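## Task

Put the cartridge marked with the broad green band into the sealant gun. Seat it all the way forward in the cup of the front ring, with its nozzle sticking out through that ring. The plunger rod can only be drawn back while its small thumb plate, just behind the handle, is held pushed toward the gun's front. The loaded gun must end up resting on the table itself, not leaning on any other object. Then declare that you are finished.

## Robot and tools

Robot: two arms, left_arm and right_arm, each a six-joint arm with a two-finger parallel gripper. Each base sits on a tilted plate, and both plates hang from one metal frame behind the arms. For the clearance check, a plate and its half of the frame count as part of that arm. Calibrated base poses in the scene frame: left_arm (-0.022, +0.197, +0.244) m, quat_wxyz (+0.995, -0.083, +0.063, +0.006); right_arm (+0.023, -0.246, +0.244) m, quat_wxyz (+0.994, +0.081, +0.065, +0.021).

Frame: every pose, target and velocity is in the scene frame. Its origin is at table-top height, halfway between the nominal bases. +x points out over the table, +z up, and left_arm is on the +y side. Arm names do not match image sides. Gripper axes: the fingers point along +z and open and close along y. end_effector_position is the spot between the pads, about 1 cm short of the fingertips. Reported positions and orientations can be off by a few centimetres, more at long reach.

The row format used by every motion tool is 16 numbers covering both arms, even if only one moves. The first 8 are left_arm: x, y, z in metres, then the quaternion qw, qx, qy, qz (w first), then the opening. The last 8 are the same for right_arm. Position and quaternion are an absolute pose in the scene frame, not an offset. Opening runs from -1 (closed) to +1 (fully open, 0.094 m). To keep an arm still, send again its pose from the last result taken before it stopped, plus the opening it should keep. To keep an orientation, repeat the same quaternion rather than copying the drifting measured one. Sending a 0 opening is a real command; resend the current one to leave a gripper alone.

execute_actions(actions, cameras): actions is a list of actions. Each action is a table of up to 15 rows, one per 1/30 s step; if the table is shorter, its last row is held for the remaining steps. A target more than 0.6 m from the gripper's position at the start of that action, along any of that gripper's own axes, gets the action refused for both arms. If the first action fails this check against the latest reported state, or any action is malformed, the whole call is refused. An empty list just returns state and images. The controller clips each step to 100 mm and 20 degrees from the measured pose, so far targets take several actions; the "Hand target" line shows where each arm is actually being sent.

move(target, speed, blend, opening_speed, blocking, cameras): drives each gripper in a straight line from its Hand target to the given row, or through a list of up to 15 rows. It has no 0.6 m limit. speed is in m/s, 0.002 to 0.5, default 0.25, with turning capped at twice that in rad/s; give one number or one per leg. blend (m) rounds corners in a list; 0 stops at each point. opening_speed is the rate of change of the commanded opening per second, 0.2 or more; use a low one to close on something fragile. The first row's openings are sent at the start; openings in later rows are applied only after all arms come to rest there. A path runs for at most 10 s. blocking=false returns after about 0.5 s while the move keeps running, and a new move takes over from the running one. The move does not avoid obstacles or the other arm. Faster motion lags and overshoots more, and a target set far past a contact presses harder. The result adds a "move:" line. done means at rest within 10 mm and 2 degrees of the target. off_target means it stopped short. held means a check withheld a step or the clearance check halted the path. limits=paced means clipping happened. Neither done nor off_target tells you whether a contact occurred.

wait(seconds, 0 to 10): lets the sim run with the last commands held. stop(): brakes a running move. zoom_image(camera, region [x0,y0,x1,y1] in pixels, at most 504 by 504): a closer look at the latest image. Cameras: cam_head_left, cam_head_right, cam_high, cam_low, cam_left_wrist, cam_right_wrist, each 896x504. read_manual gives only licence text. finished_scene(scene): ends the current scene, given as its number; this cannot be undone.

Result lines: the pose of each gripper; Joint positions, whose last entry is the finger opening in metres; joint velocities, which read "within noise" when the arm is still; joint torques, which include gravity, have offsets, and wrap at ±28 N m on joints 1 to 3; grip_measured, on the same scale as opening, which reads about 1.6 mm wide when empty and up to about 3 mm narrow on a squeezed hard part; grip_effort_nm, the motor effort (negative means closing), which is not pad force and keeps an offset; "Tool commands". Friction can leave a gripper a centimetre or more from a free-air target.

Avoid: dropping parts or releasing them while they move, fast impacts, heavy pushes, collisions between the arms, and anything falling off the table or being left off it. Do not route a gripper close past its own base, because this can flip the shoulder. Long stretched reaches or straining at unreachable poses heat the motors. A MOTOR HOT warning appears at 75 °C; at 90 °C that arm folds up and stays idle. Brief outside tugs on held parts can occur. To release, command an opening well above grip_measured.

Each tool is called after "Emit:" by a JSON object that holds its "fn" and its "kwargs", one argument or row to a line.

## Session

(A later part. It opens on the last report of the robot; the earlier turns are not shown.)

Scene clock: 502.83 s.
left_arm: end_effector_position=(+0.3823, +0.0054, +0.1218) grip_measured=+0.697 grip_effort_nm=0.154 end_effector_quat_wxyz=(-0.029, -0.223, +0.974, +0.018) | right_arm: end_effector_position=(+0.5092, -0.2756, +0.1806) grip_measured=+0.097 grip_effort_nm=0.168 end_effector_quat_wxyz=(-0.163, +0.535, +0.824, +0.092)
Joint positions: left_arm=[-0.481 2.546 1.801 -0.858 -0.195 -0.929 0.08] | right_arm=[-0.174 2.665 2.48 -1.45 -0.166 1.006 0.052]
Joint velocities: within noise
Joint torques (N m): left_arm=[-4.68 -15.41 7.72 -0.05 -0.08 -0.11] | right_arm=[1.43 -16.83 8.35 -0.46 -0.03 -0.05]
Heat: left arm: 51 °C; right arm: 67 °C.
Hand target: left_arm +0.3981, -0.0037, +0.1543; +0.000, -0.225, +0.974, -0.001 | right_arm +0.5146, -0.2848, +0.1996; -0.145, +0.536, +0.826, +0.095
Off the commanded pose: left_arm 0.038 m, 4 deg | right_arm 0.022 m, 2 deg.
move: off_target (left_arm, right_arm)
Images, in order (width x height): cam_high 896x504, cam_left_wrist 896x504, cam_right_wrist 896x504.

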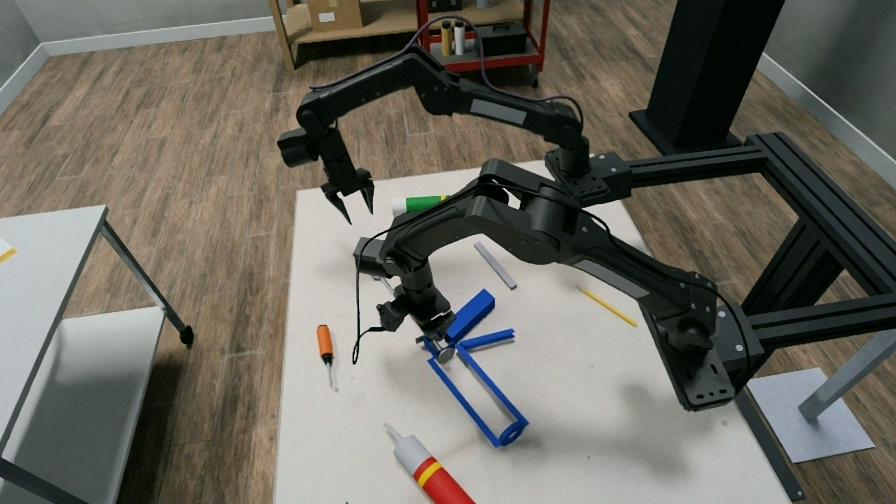

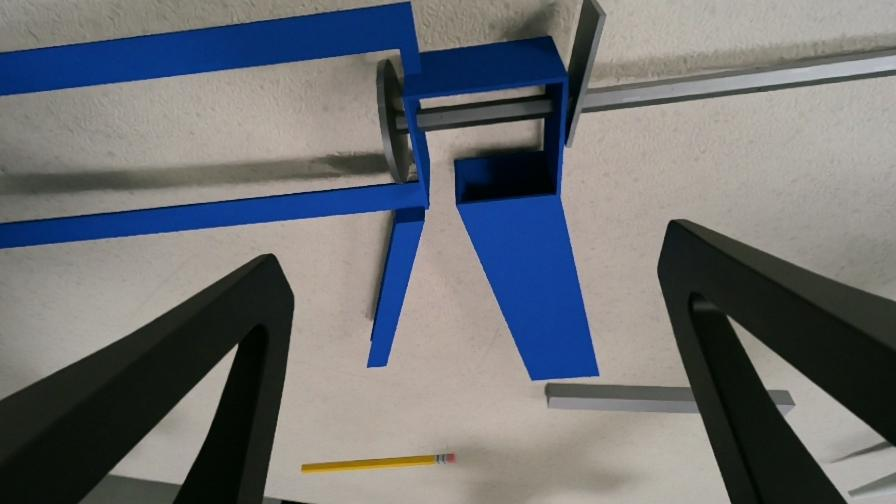

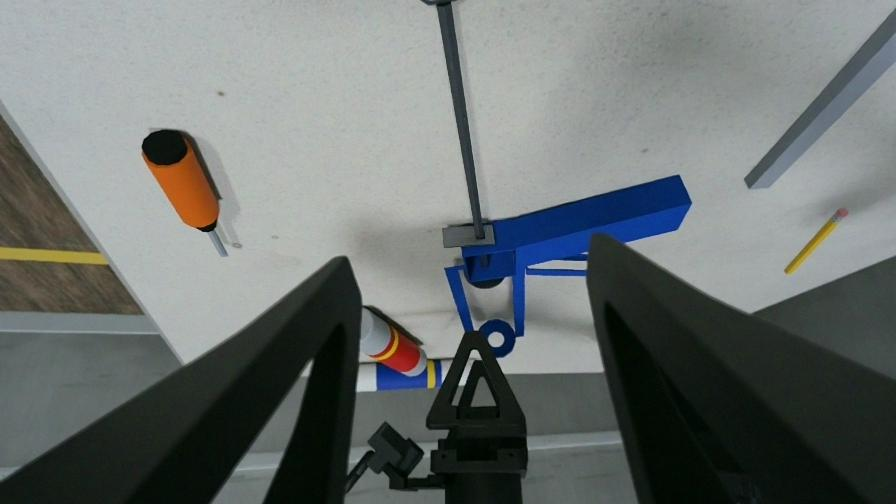

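Emit:
{"fn": "move", "kwargs": {
  "target": [
    [0.30,0.22,0.26,0,-0.1736,0.9848,0,0.7,0.43,-0.385,0.20,0,0,1,0,0.5],
    [0.25,0.33,0.24,0,0.1736,0.9848,0,0.7,0.36,-0.385,0.18,0,0,1,0,0.5]
  ],
  "speed": 0.2,
  "blend": [0.03,0]
}}

Scene clock: 532.27 s.
left_arm: end_effector_position=(+0.2446, +0.3266, +0.2315) grip_measured=+0.697 grip_effort_nm=0.149 end_effector_quat_wxyz=(-0.025, +0.174, +0.984, -0.009) | right_arm: end_effector_position=(+0.3524, -0.3788, +0.1698) grip_measured=+0.497 grip_effort_nm=0.173 end_effector_quat_wxyz=(-0.024, -0.003, +1.000, +0.007)
Joint positions: left_arm=[0.361 1.601 0.978 -0.821 -0.119 0.726 0.08] | right_arm=[-0.387 1.931 1.16 -0.67 0.107 -0.355 0.07]
Joint velocities: within noise
Joint torques (N m): left_arm=[-0.18 -9.03 4.74 0.34 0.09 0.17] | right_arm=[0.31 -12.46 4.49 0.32 -0.03 -0.07]
Heat: left arm: 52 °C; right arm: 67 °C.
Hand target: left_arm +0.2499, +0.3300, +0.2400; -0.001, +0.174, +0.985, +0.000 | right_arm +0.3598, -0.3850, +0.1799; +0.000, +0.000, +1.000, +0.000
Off the commanded pose: left_arm 0.011 m, 3 deg | right_arm 0.014 m, 3 deg.
move: off_target (left_arm, right_arm)

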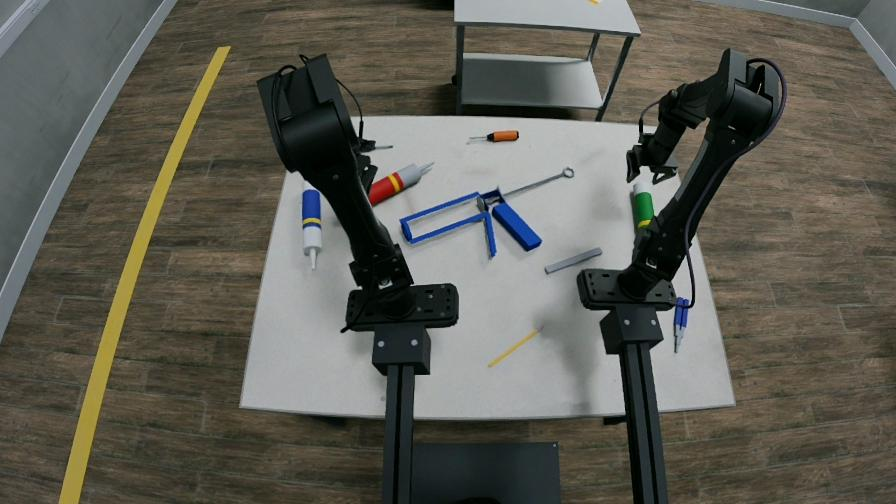

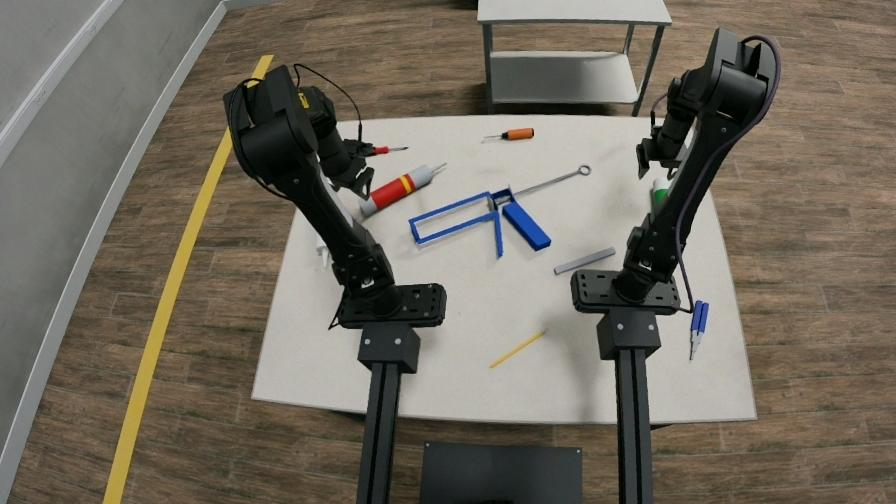

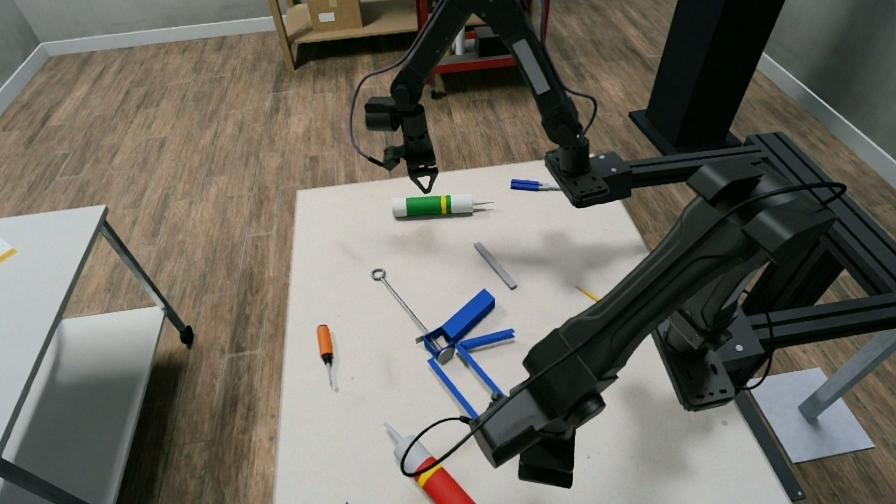

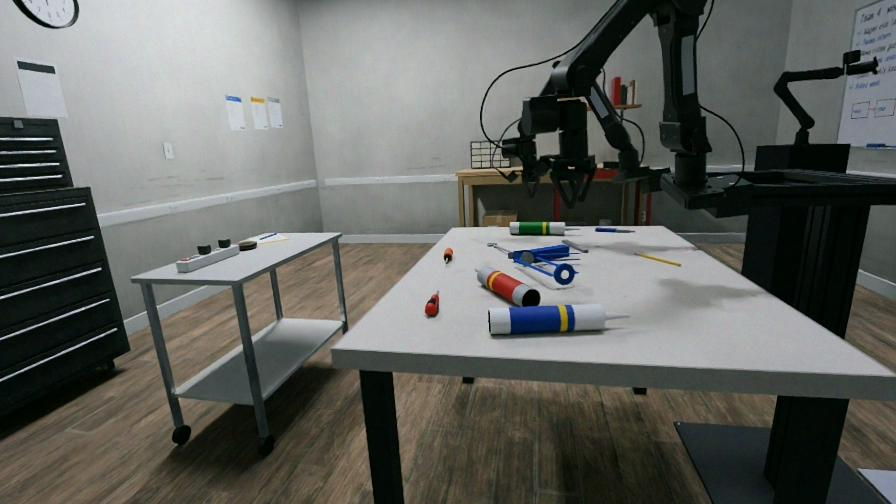

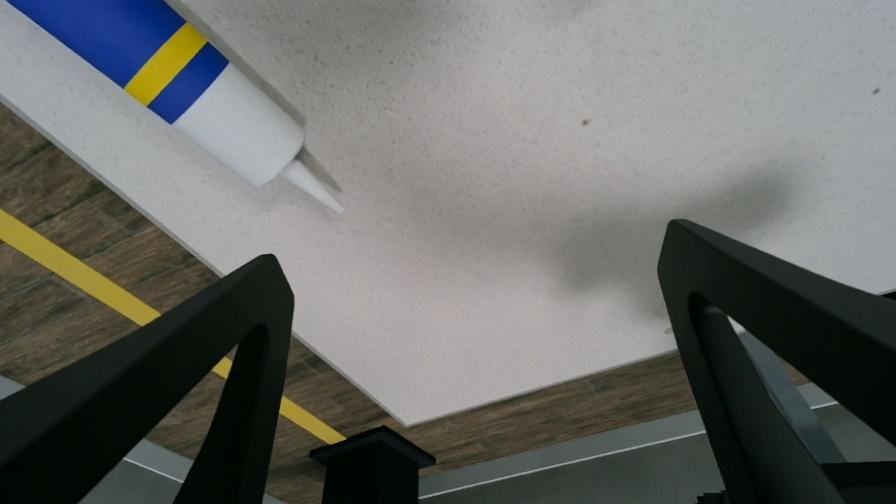

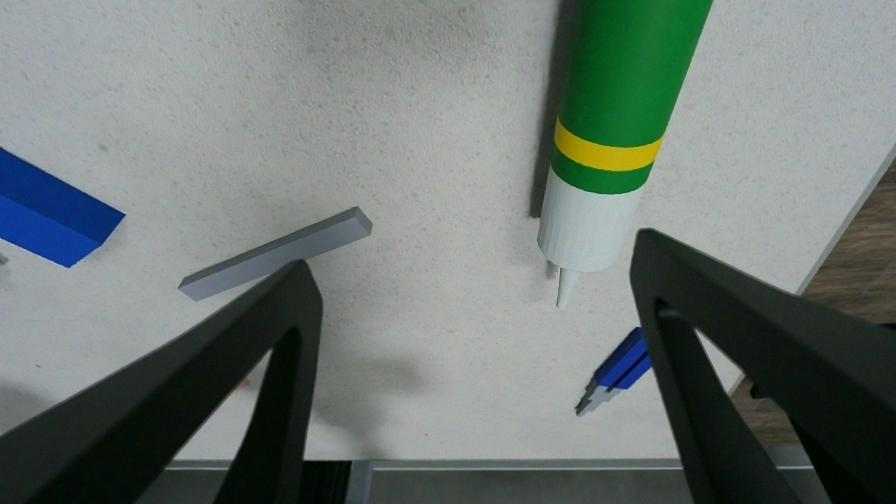

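Emit:
{"fn": "move", "kwargs": {
  "target": [0.25,0.33,0.24,0,0.1736,0.9848,0,0.7,0.32,-0.44,0.12,0,0.0523,0.9986,0,0.5],
  "speed": 0.12,
  "cameras": ["cam_right_wrist","cam_high","cam_head_left"]
}}

Scene clock: 543.37 s.
left_arm: end_effector_position=(+0.2449, +0.3266, +0.2315) grip_measured=+0.697 grip_effort_nm=0.139 end_effector_quat_wxyz=(-0.024, +0.175, +0.984, -0.009) | right_arm: end_effector_position=(+0.3183, -0.4405, +0.1240) grip_measured=+0.497 grip_effort_nm=0.173 end_effector_quat_wxyz=(-0.006, +0.054, +0.999, -0.004)
Joint positions: left_arm=[0.361 1.601 0.978 -0.82 -0.119 0.727 0.08] | right_arm=[-0.605 2 1.062 -0.441 0.076 -0.461 0.07]
Joint velocities: within noise
Joint torques (N m): left_arm=[-0.06 -9.1 4.64 0.3 0.1 0.17] | right_arm=[0.32 -8.36 3.96 0.4 -0.11 -0.05]
Heat: left arm: 49 °C; right arm: 63 °C.
Hand target: left_arm +0.2499, +0.3300, +0.2400; -0.001, +0.174, +0.985, +0.000 | right_arm +0.3199, -0.4400, +0.1201; +0.000, +0.052, +0.999, +0.000
Off the commanded pose: left_arm 0.010 m, 3 deg | right_arm 0.004 m, 1 deg.
move: off_target (left_arm)
Images, in order (width x height): cam_head_left 896x504, cam_high 896x504, cam_right_wrist 896x504.

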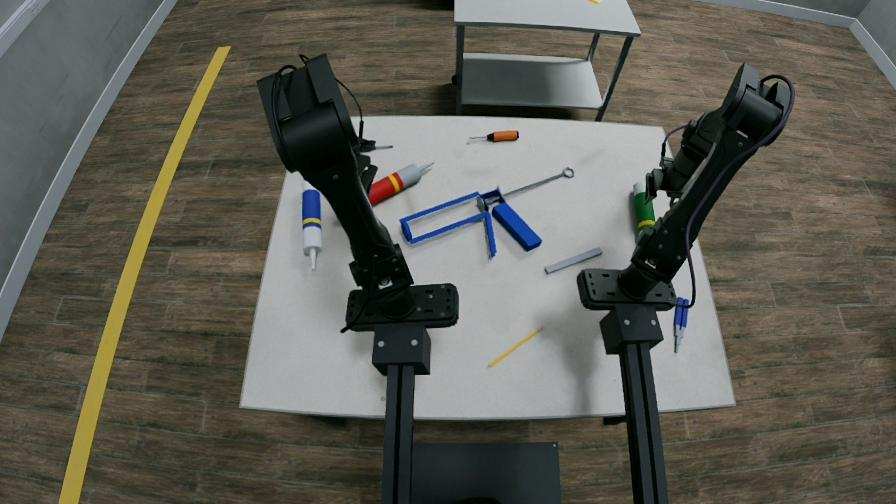

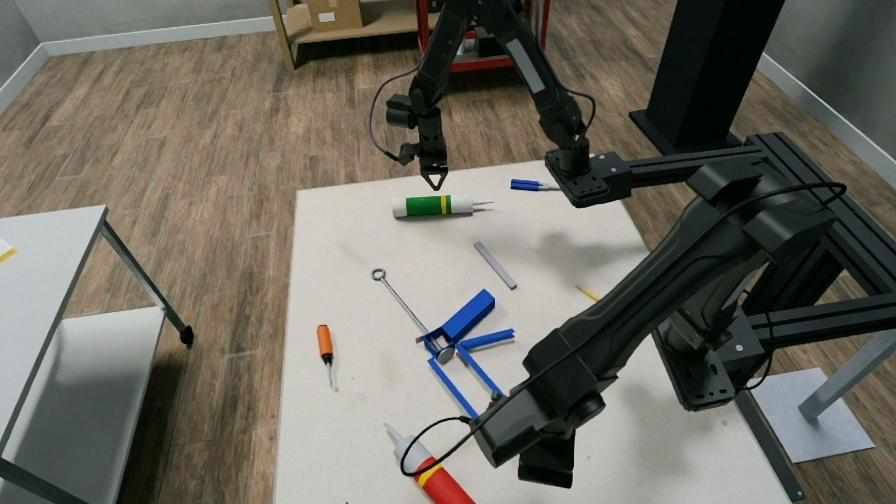

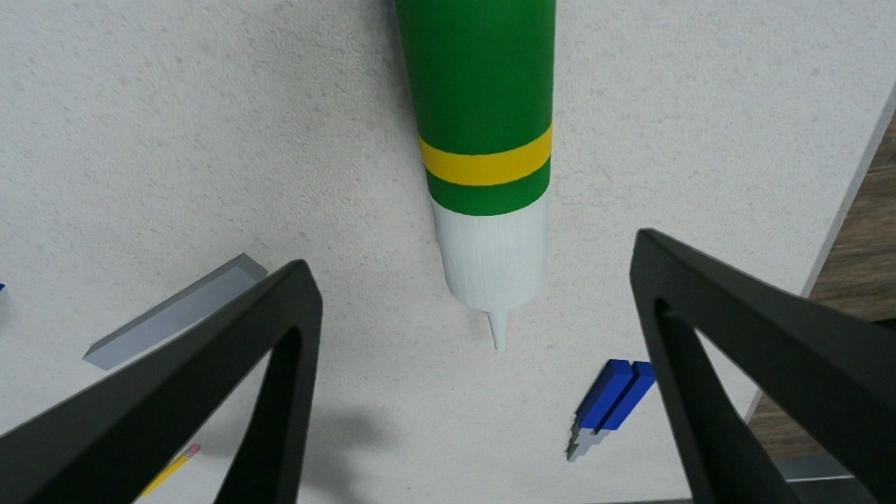

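Emit:
{"fn": "move", "kwargs": {
  "target": [
    [0.25,0.33,0.24,0,0.1736,0.9848,0,0.7,0.315,-0.446,0.060,0,0.0523,0.9986,0,0.5],
    [0.25,0.33,0.24,0,0.1736,0.9848,0,0.7,0.315,-0.446,0.028,0,0.0523,0.9986,0,0.5]
  ],
  "speed": [0.1,0.06],
  "blend": [0.01,0],
  "cameras": ["cam_right_wrist"]
}}

Scene clock: 552.17 s.
left_arm: end_effector_position=(+0.2451, +0.3266, +0.2315) grip_measured=+0.697 grip_effort_nm=0.139 end_effector_quat_wxyz=(-0.024, +0.174, +0.984, -0.009) | right_arm: end_effector_position=(+0.3089, -0.4407, +0.0313) grip_measured=+0.497 grip_effort_nm=0.178 end_effector_quat_wxyz=(-0.012, +0.050, +0.999, +0.000)
Joint positions: left_arm=[0.361 1.601 0.978 -0.82 -0.118 0.727 0.08] | right_arm=[-0.637 2.304 1.085 -0.172 0.068 -0.498 0.07]
Joint velocities: within noise
Joint torques (N m): left_arm=[-0.18 -9.03 4.63 0.33 0.09 0.12] | right_arm=[-0.16 -8.75 4.19 0.41 -0.11 -0.06]
Heat: left arm: 48 °C; right arm: 61 °C.
Hand target: left_arm +0.2499, +0.3300, +0.2400; -0.001, +0.174, +0.985, +0.000 | right_arm +0.3149, -0.4460, +0.0283; +0.000, +0.052, +0.999, +0.000
Off the commanded pose: left_arm 0.010 m, 3 deg | right_arm 0.009 m, 1 deg.
move: off_target (left_arm)
Images, in order (width x height): cam_right_wrist 896x504.

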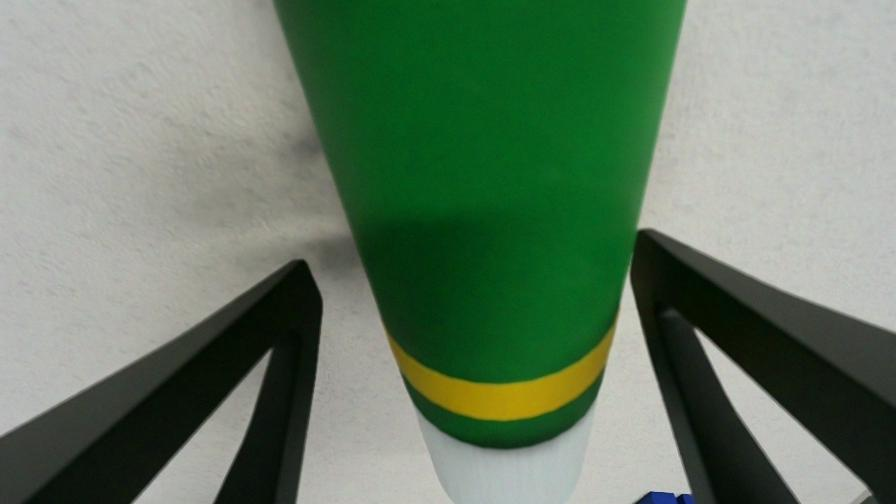

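Emit:
{"fn": "move", "kwargs": {
  "target": [
    [0.25,0.33,0.24,0,0.1736,0.9848,0,0.7,0.318,-0.458,0.028,0,0.0523,0.9986,0,0.5]
  ],
  "speed": [0.06],
  "cameras": ["cam_right_wrist"]
}}

Emit:
{"fn": "move", "kwargs": {
  "target": [
    [0.25,0.33,0.24,0,0.1736,0.9848,0,0.7,0.318,-0.458,0.028,0,0.0523,0.9986,0,-0.2]
  ],
  "speed": [0.06],
  "opening_speed": 0.4,
  "cameras": ["cam_right_wrist"]
}}

Scene clock: 555.50 s.
left_arm: end_effector_position=(+0.2451, +0.3266, +0.2315) grip_measured=+0.697 grip_effort_nm=0.144 end_effector_quat_wxyz=(-0.024, +0.174, +0.984, -0.009) | right_arm: end_effector_position=(+0.3192, -0.4579, +0.0319) grip_measured=+0.497 grip_effort_nm=0.173 end_effector_quat_wxyz=(+0.002, +0.052, +0.999, -0.009)
Joint positions: left_arm=[0.361 1.601 0.978 -0.819 -0.118 0.727 0.08] | right_arm=[-0.66 2.315 1.131 -0.171 0.064 -0.519 0.07]
Joint velocities: within noise
Joint torques (N m): left_arm=[-0.03 -8.99 4.75 0.33 0.08 0.15] | right_arm=[-0.13 -8.81 4.3 0.15 -0.12 -0.08]
Heat: left arm: 48 °C; right arm: 60 °C.
Hand target: left_arm +0.2499, +0.3300, +0.2400; +0.000, +0.174, +0.985, +0.000 | right_arm +0.3179, -0.4578, +0.0280; +0.000, +0.052, +0.999, +0.000
Off the commanded pose: left_arm 0.010 m, 3 deg | right_arm 0.004 m, 1 deg.
move: off_target (left_arm)
Images, in order (width x height): cam_right_wrist 896x504.

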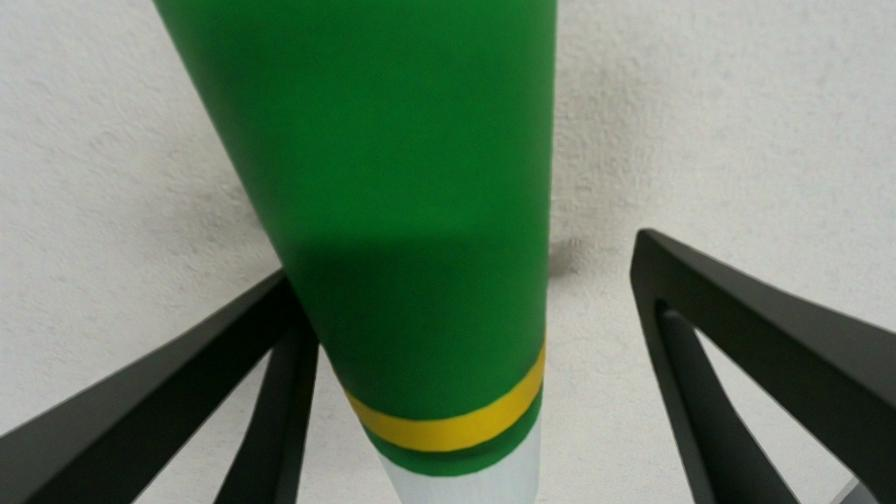

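Scene clock: 557.47 s.
left_arm: end_effector_position=(+0.2451, +0.3266, +0.2315) grip_measured=+0.697 grip_effort_nm=0.134 end_effector_quat_wxyz=(-0.024, +0.174, +0.984, -0.009) | right_arm: end_effector_position=(+0.3194, -0.4577, +0.0319) grip_measured=+0.013 grip_effort_nm=-1.004 end_effector_quat_wxyz=(+0.003, +0.052, +0.999, -0.008)
Joint positions: left_arm=[0.361 1.601 0.978 -0.819 -0.118 0.727 0.08] | right_arm=[-0.66 2.315 1.131 -0.171 0.062 -0.52 0.048]
Joint velocities: within noise
Joint torques (N m): left_arm=[-0.08 -9.05 4.74 0.35 0.07 0.17] | right_arm=[-0.09 -8.7 4.36 0.15 -0.09 -0.04]
Heat: left arm: 48 °C; right arm: 60 °C.
Hand target: left_arm +0.2499, +0.3300, +0.2400; +0.000, +0.174, +0.985, +0.000 | right_arm +0.3179, -0.4578, +0.0280; +0.000, +0.052, +0.999, +0.000
Off the commanded pose: left_arm 0.010 m, 3 deg | right_arm 0.004 m, 1 deg.
move: off_target (left_arm)
Images, in order (width x height): cam_right_wrist 896x504.

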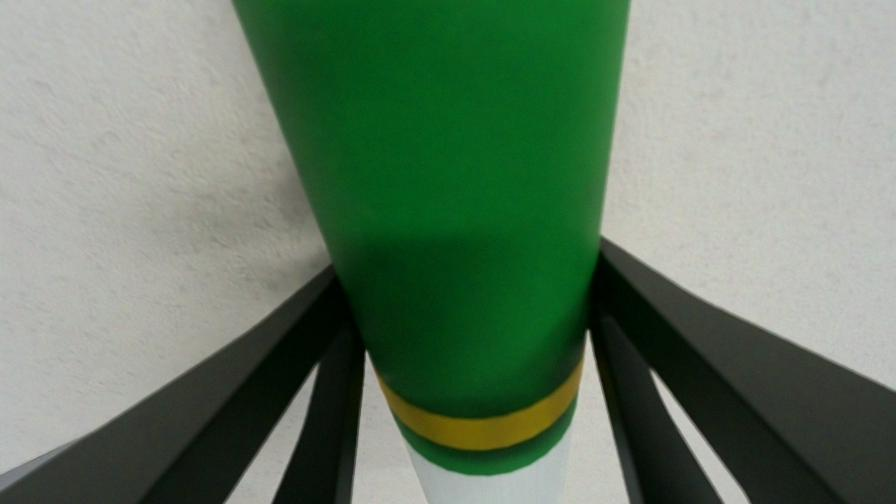

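Emit:
{"fn": "move", "kwargs": {
  "target": [
    [0.22,0.38,0.26,0,0.1736,0.9848,0,0.7,0.32,-0.44,0.16,0,0.0523,0.9986,0,-0.2],
    [0.18,0.42,0.28,0,0.1736,0.9848,0,0.7,0.40,-0.30,0.20,0,0.2588,0.9659,0,-0.2],
    [0.18,0.42,0.28,0,0.1736,0.9848,0,0.7,0.445,-0.05,0.20,0,0.5446,0.8387,0,-0.2]
  ],
  "speed": 0.15,
  "blend": [0.02,0.03,0]
}}

Scene clock: 566.73 s.
left_arm: end_effector_position=(+0.1744, +0.4131, +0.2625) grip_measured=+0.697 grip_effort_nm=0.139 end_effector_quat_wxyz=(-0.018, +0.173, +0.985, -0.017) | right_arm: end_effector_position=(+0.4408, -0.0542, +0.1908) grip_measured=+0.012 grip_effort_nm=-1.009 end_effector_quat_wxyz=(-0.010, +0.547, +0.837, +0.002)
Joint positions: left_arm=[0.794 1.485 1.014 -0.941 -0.035 1.153 0.08] | right_arm=[0.439 2.388 1.825 -0.969 0.184 1.636 0.048]
Joint velocities: within noise
Joint torques (N m): left_arm=[0.66 -8.44 8.73 -0.03 0.1 0.16] | right_arm=[4.03 -12.05 9.31 -0.1 0.2 0.1]
Heat: left arm: 47 °C; right arm: 61 °C.
Hand target: left_arm +0.1797, +0.4198, +0.2795; +0.000, +0.174, +0.985, +0.000 | right_arm +0.4449, -0.0501, +0.2001; +0.000, +0.545, +0.839, +0.001
Off the commanded pose: left_arm 0.020 m, 3 deg | right_arm 0.011 m, 1 deg.
move: off_target (left_arm, right_arm)

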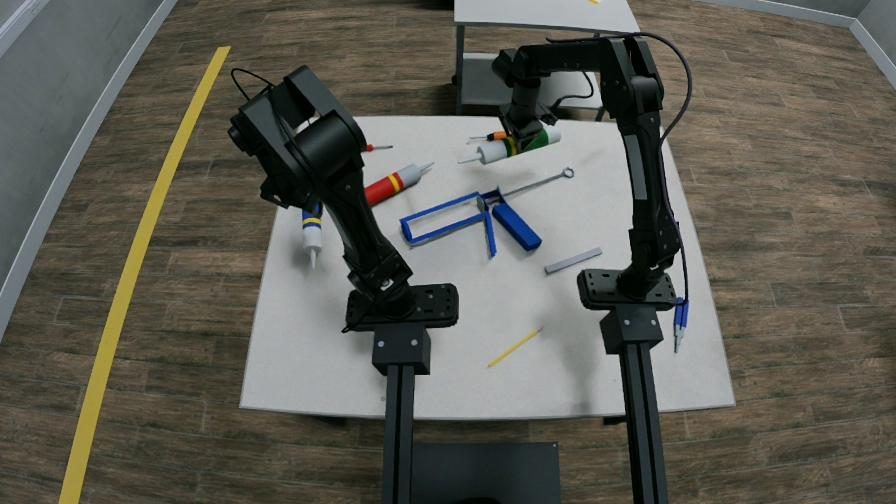

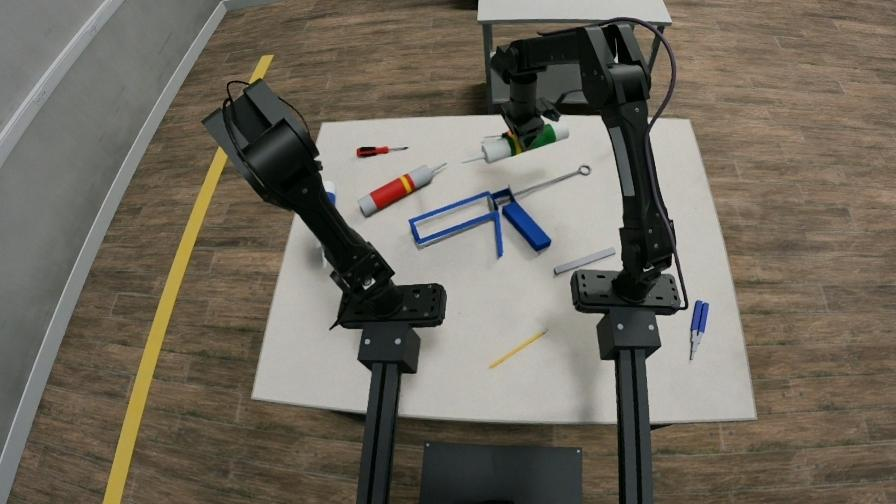

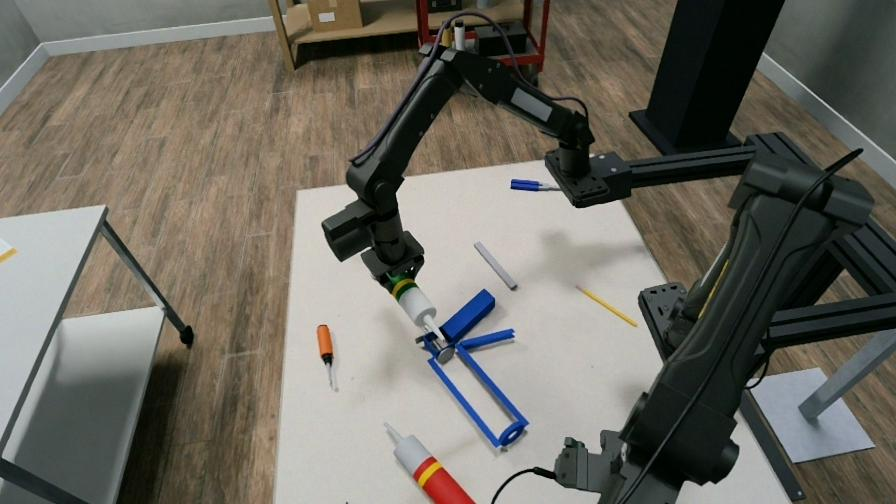

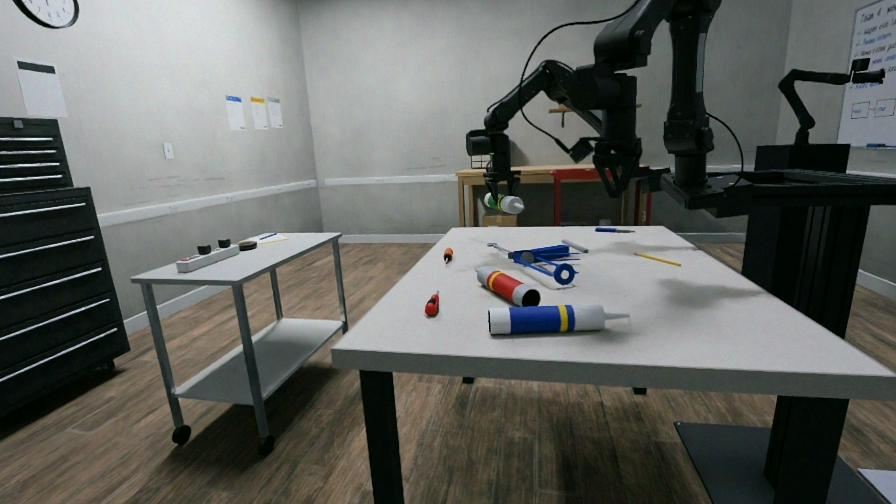

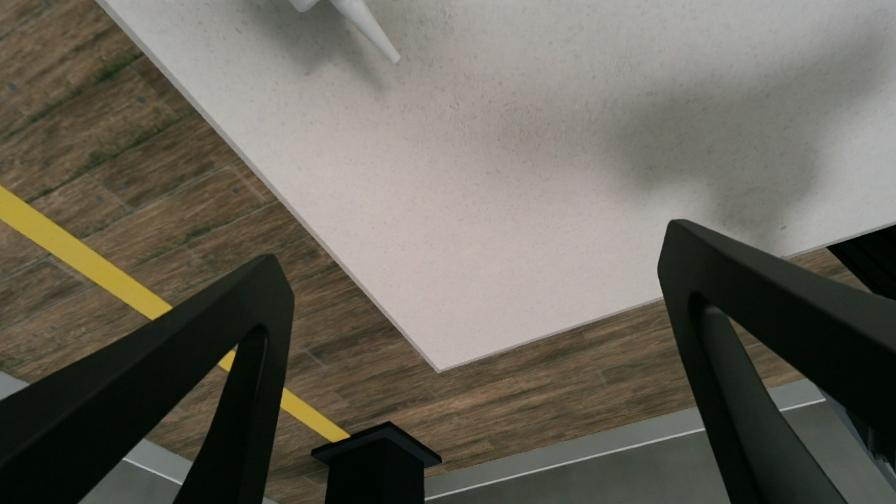

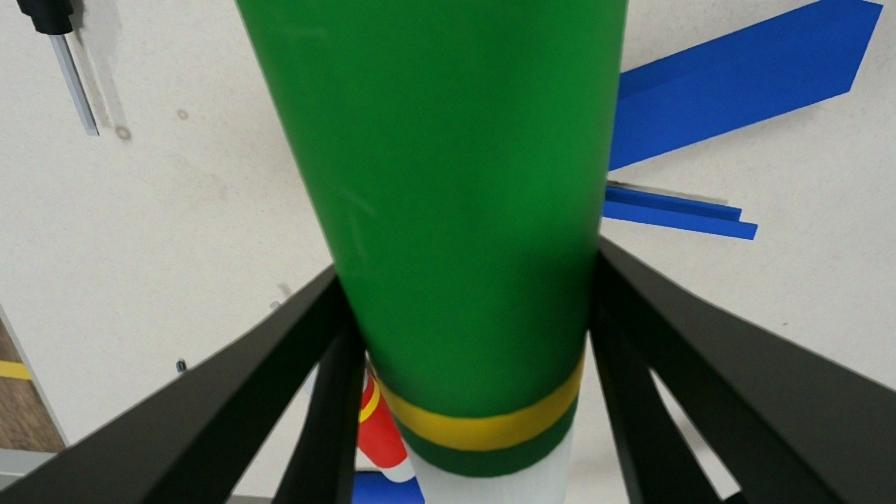

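Emit:
{"fn": "move", "kwargs": {
  "target": [
    [0.18,0.42,0.28,0,0.1736,0.9848,0,0.7,0.455,0.055,0.19,0,0.5446,0.8387,0,-0.2],
    [0.18,0.42,0.28,0,0.1736,0.9848,0,0.7,0.455,0.055,0.06,0,0.5446,0.8387,0,-0.2]
  ],
  "speed": [0.12,0.1],
  "blend": [0.01,0]
}}

Scene clock: 573.53 s.
left_arm: end_effector_position=(+0.1743, +0.4129, +0.2625) grip_measured=+0.697 grip_effort_nm=0.144 end_effector_quat_wxyz=(-0.018, +0.173, +0.985, -0.017) | right_arm: end_effector_position=(+0.4397, +0.0517, +0.0486) grip_measured=+0.012 grip_effort_nm=-1.004 end_effector_quat_wxyz=(-0.015, +0.543, +0.840, -0.016)
Joint positions: left_arm=[0.794 1.485 1.014 -0.942 -0.035 1.153 0.08] | right_arm=[0.565 3.044 2.476 -1.025 0.191 1.761 0.048]
Joint velocities: within noise
Joint torques (N m): left_arm=[0.55 -8.29 8.66 0.01 0.09 0.15] | right_arm=[3.15 -14.95 8.84 0.12 0.16 -0.03]
Heat: left arm: 46 °C; right arm: 63 °C.
Hand target: left_arm +0.1797, +0.4197, +0.2795; +0.000, +0.174, +0.985, +0.000 | right_arm +0.4547, +0.0547, +0.0605; +0.000, +0.545, +0.839, +0.001
Off the commanded pose: left_arm 0.020 m, 3 deg | right_arm 0.019 m, 3 deg.
move: off_target (left_arm, right_arm)

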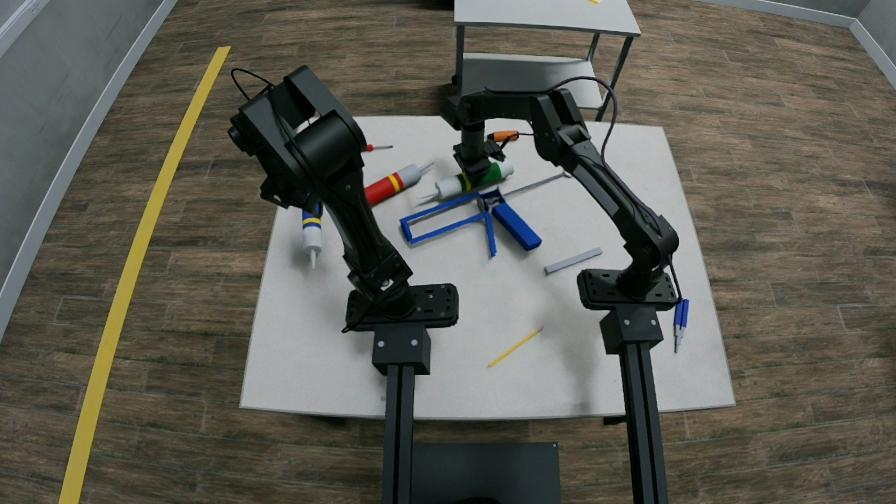

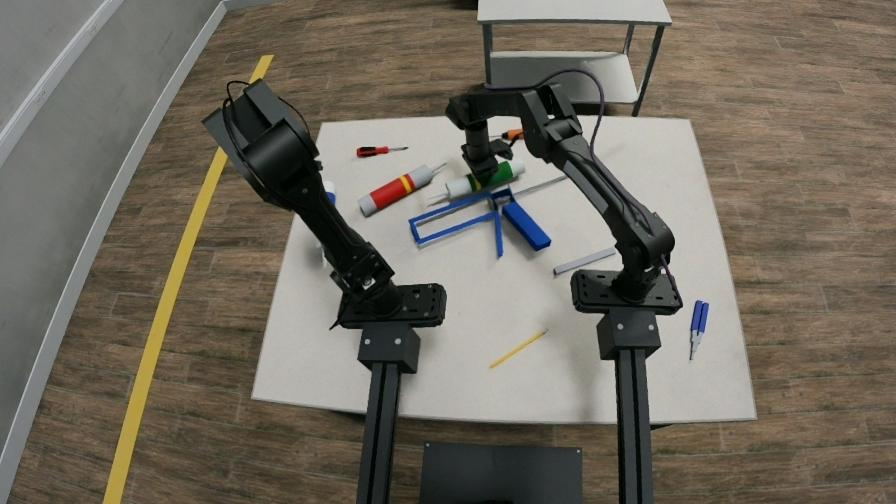

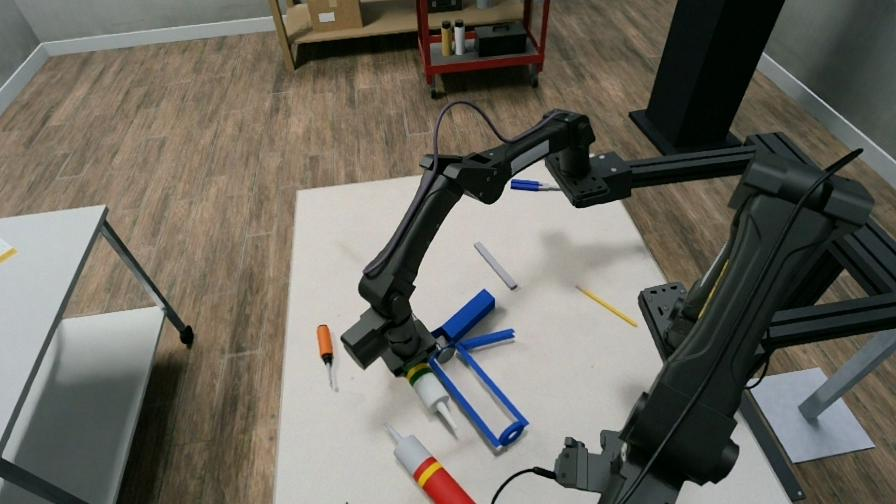

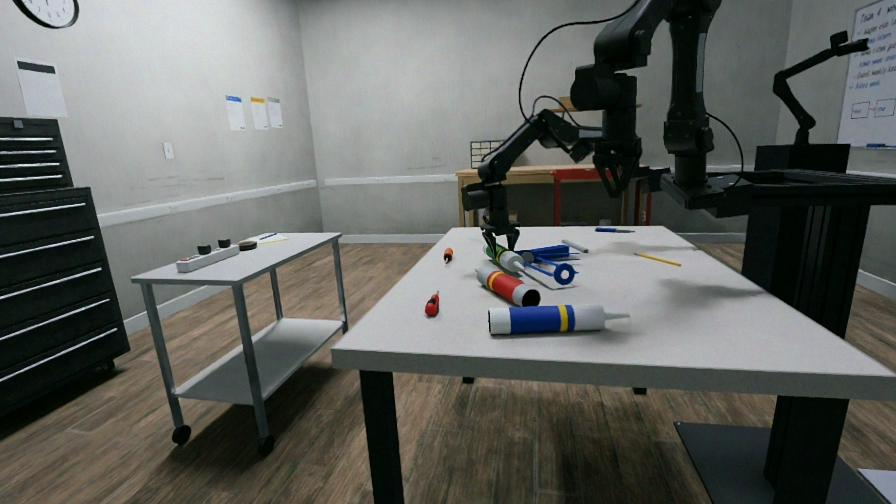

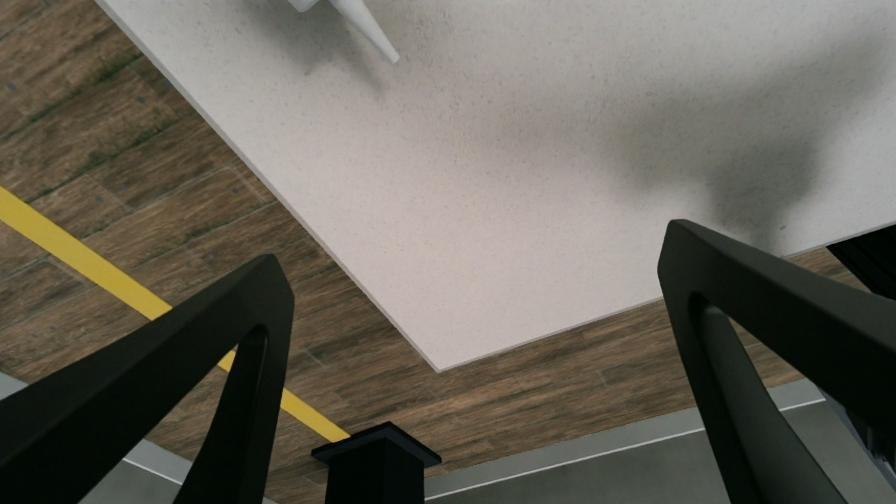

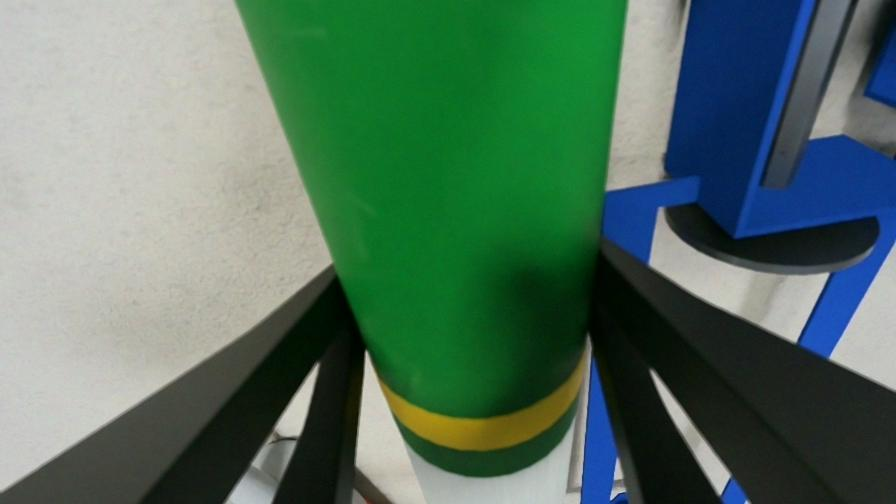

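Emit:
{"fn": "move", "kwargs": {
  "target": [
    [0.18,0.42,0.28,0,0.1736,0.9848,0,0.7,0.465,0.06,0.10,0,0.5446,0.8387,0,-0.2],
    [0.18,0.42,0.28,0,0.1736,0.9848,0,0.7,0.495,0.068,0.09,0,0.5446,0.8387,0,-0.2],
    [0.18,0.42,0.28,0,0.1736,0.9848,0,0.7,0.495,0.068,0.055,0,0.5446,0.8387,0,-0.2]
  ],
  "speed": [0.12,0.1,0.06],
  "blend": [0.01,0.01,0],
  "cameras": ["cam_right_wrist","cam_head_right","cam_low"]
}}

Scene clock: 578.63 s.
left_arm: end_effector_position=(+0.1742, +0.4129, +0.2625) grip_measured=+0.697 grip_effort_nm=0.144 end_effector_quat_wxyz=(-0.018, +0.173, +0.985, -0.018) | right_arm: end_effector_position=(+0.4913, +0.0674, +0.0602) grip_measured=+0.012 grip_effort_nm=-1.004 end_effector_quat_wxyz=(+0.017, +0.545, +0.836, +0.058)
Joint positions: left_arm=[0.794 1.485 1.014 -0.942 -0.035 1.153 0.08] | right_arm=[0.541 3.133 2.715 -1.006 0.19 1.711 0.048]
Joint velocities: within noise
Joint torques (N m): left_arm=[0.59 -8.39 8.61 0.02 0.05 0.14] | right_arm=[3.19 -13.85 6.69 0.69 0.07 -0.07]
Heat: left arm: 45 °C; right arm: 66 °C.
Hand target: left_arm +0.1797, +0.4197, +0.2795; +0.000, +0.174, +0.985, +0.000 | right_arm +0.4942, +0.0675, +0.0553; +0.024, +0.544, +0.837, +0.061
Off the commanded pose: left_arm 0.020 m, 3 deg | right_arm 0.006 m, 7 deg.
joint sent to its limit (right arm) — joint 2 (shoulder), upper limit. The joint targets are off in orientation, not in position.
move: off_target (left_arm, right_arm)
Images, in order (width x height): cam_head_right 896x504, cam_low 896x504, cam_right_wrist 896x504.

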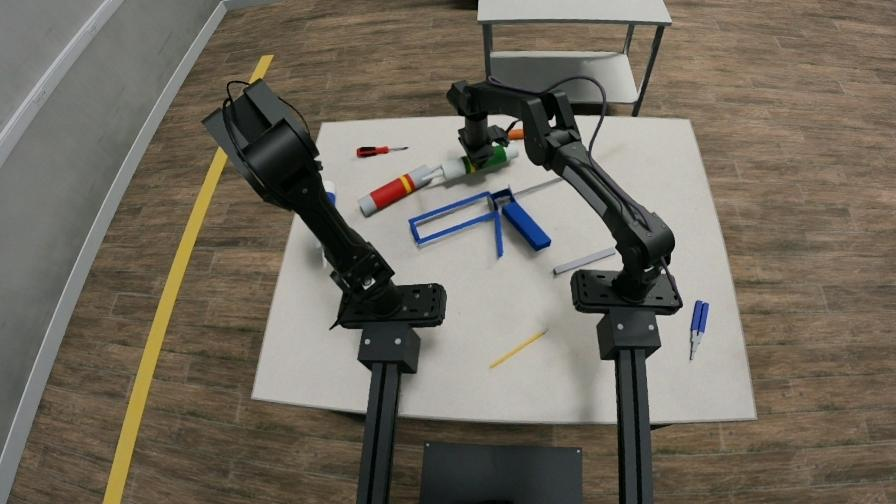

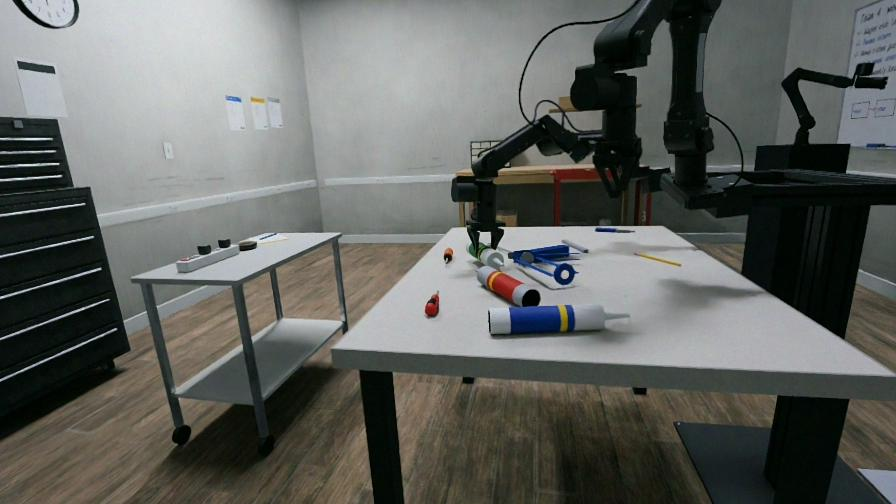

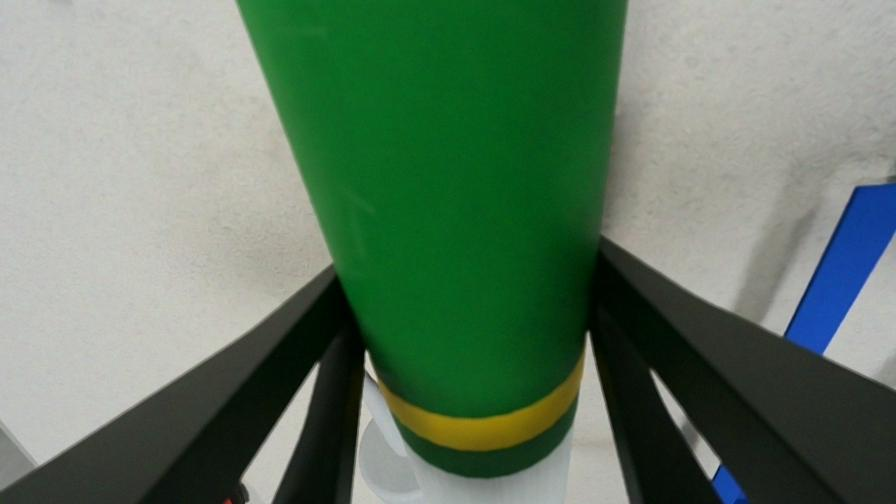

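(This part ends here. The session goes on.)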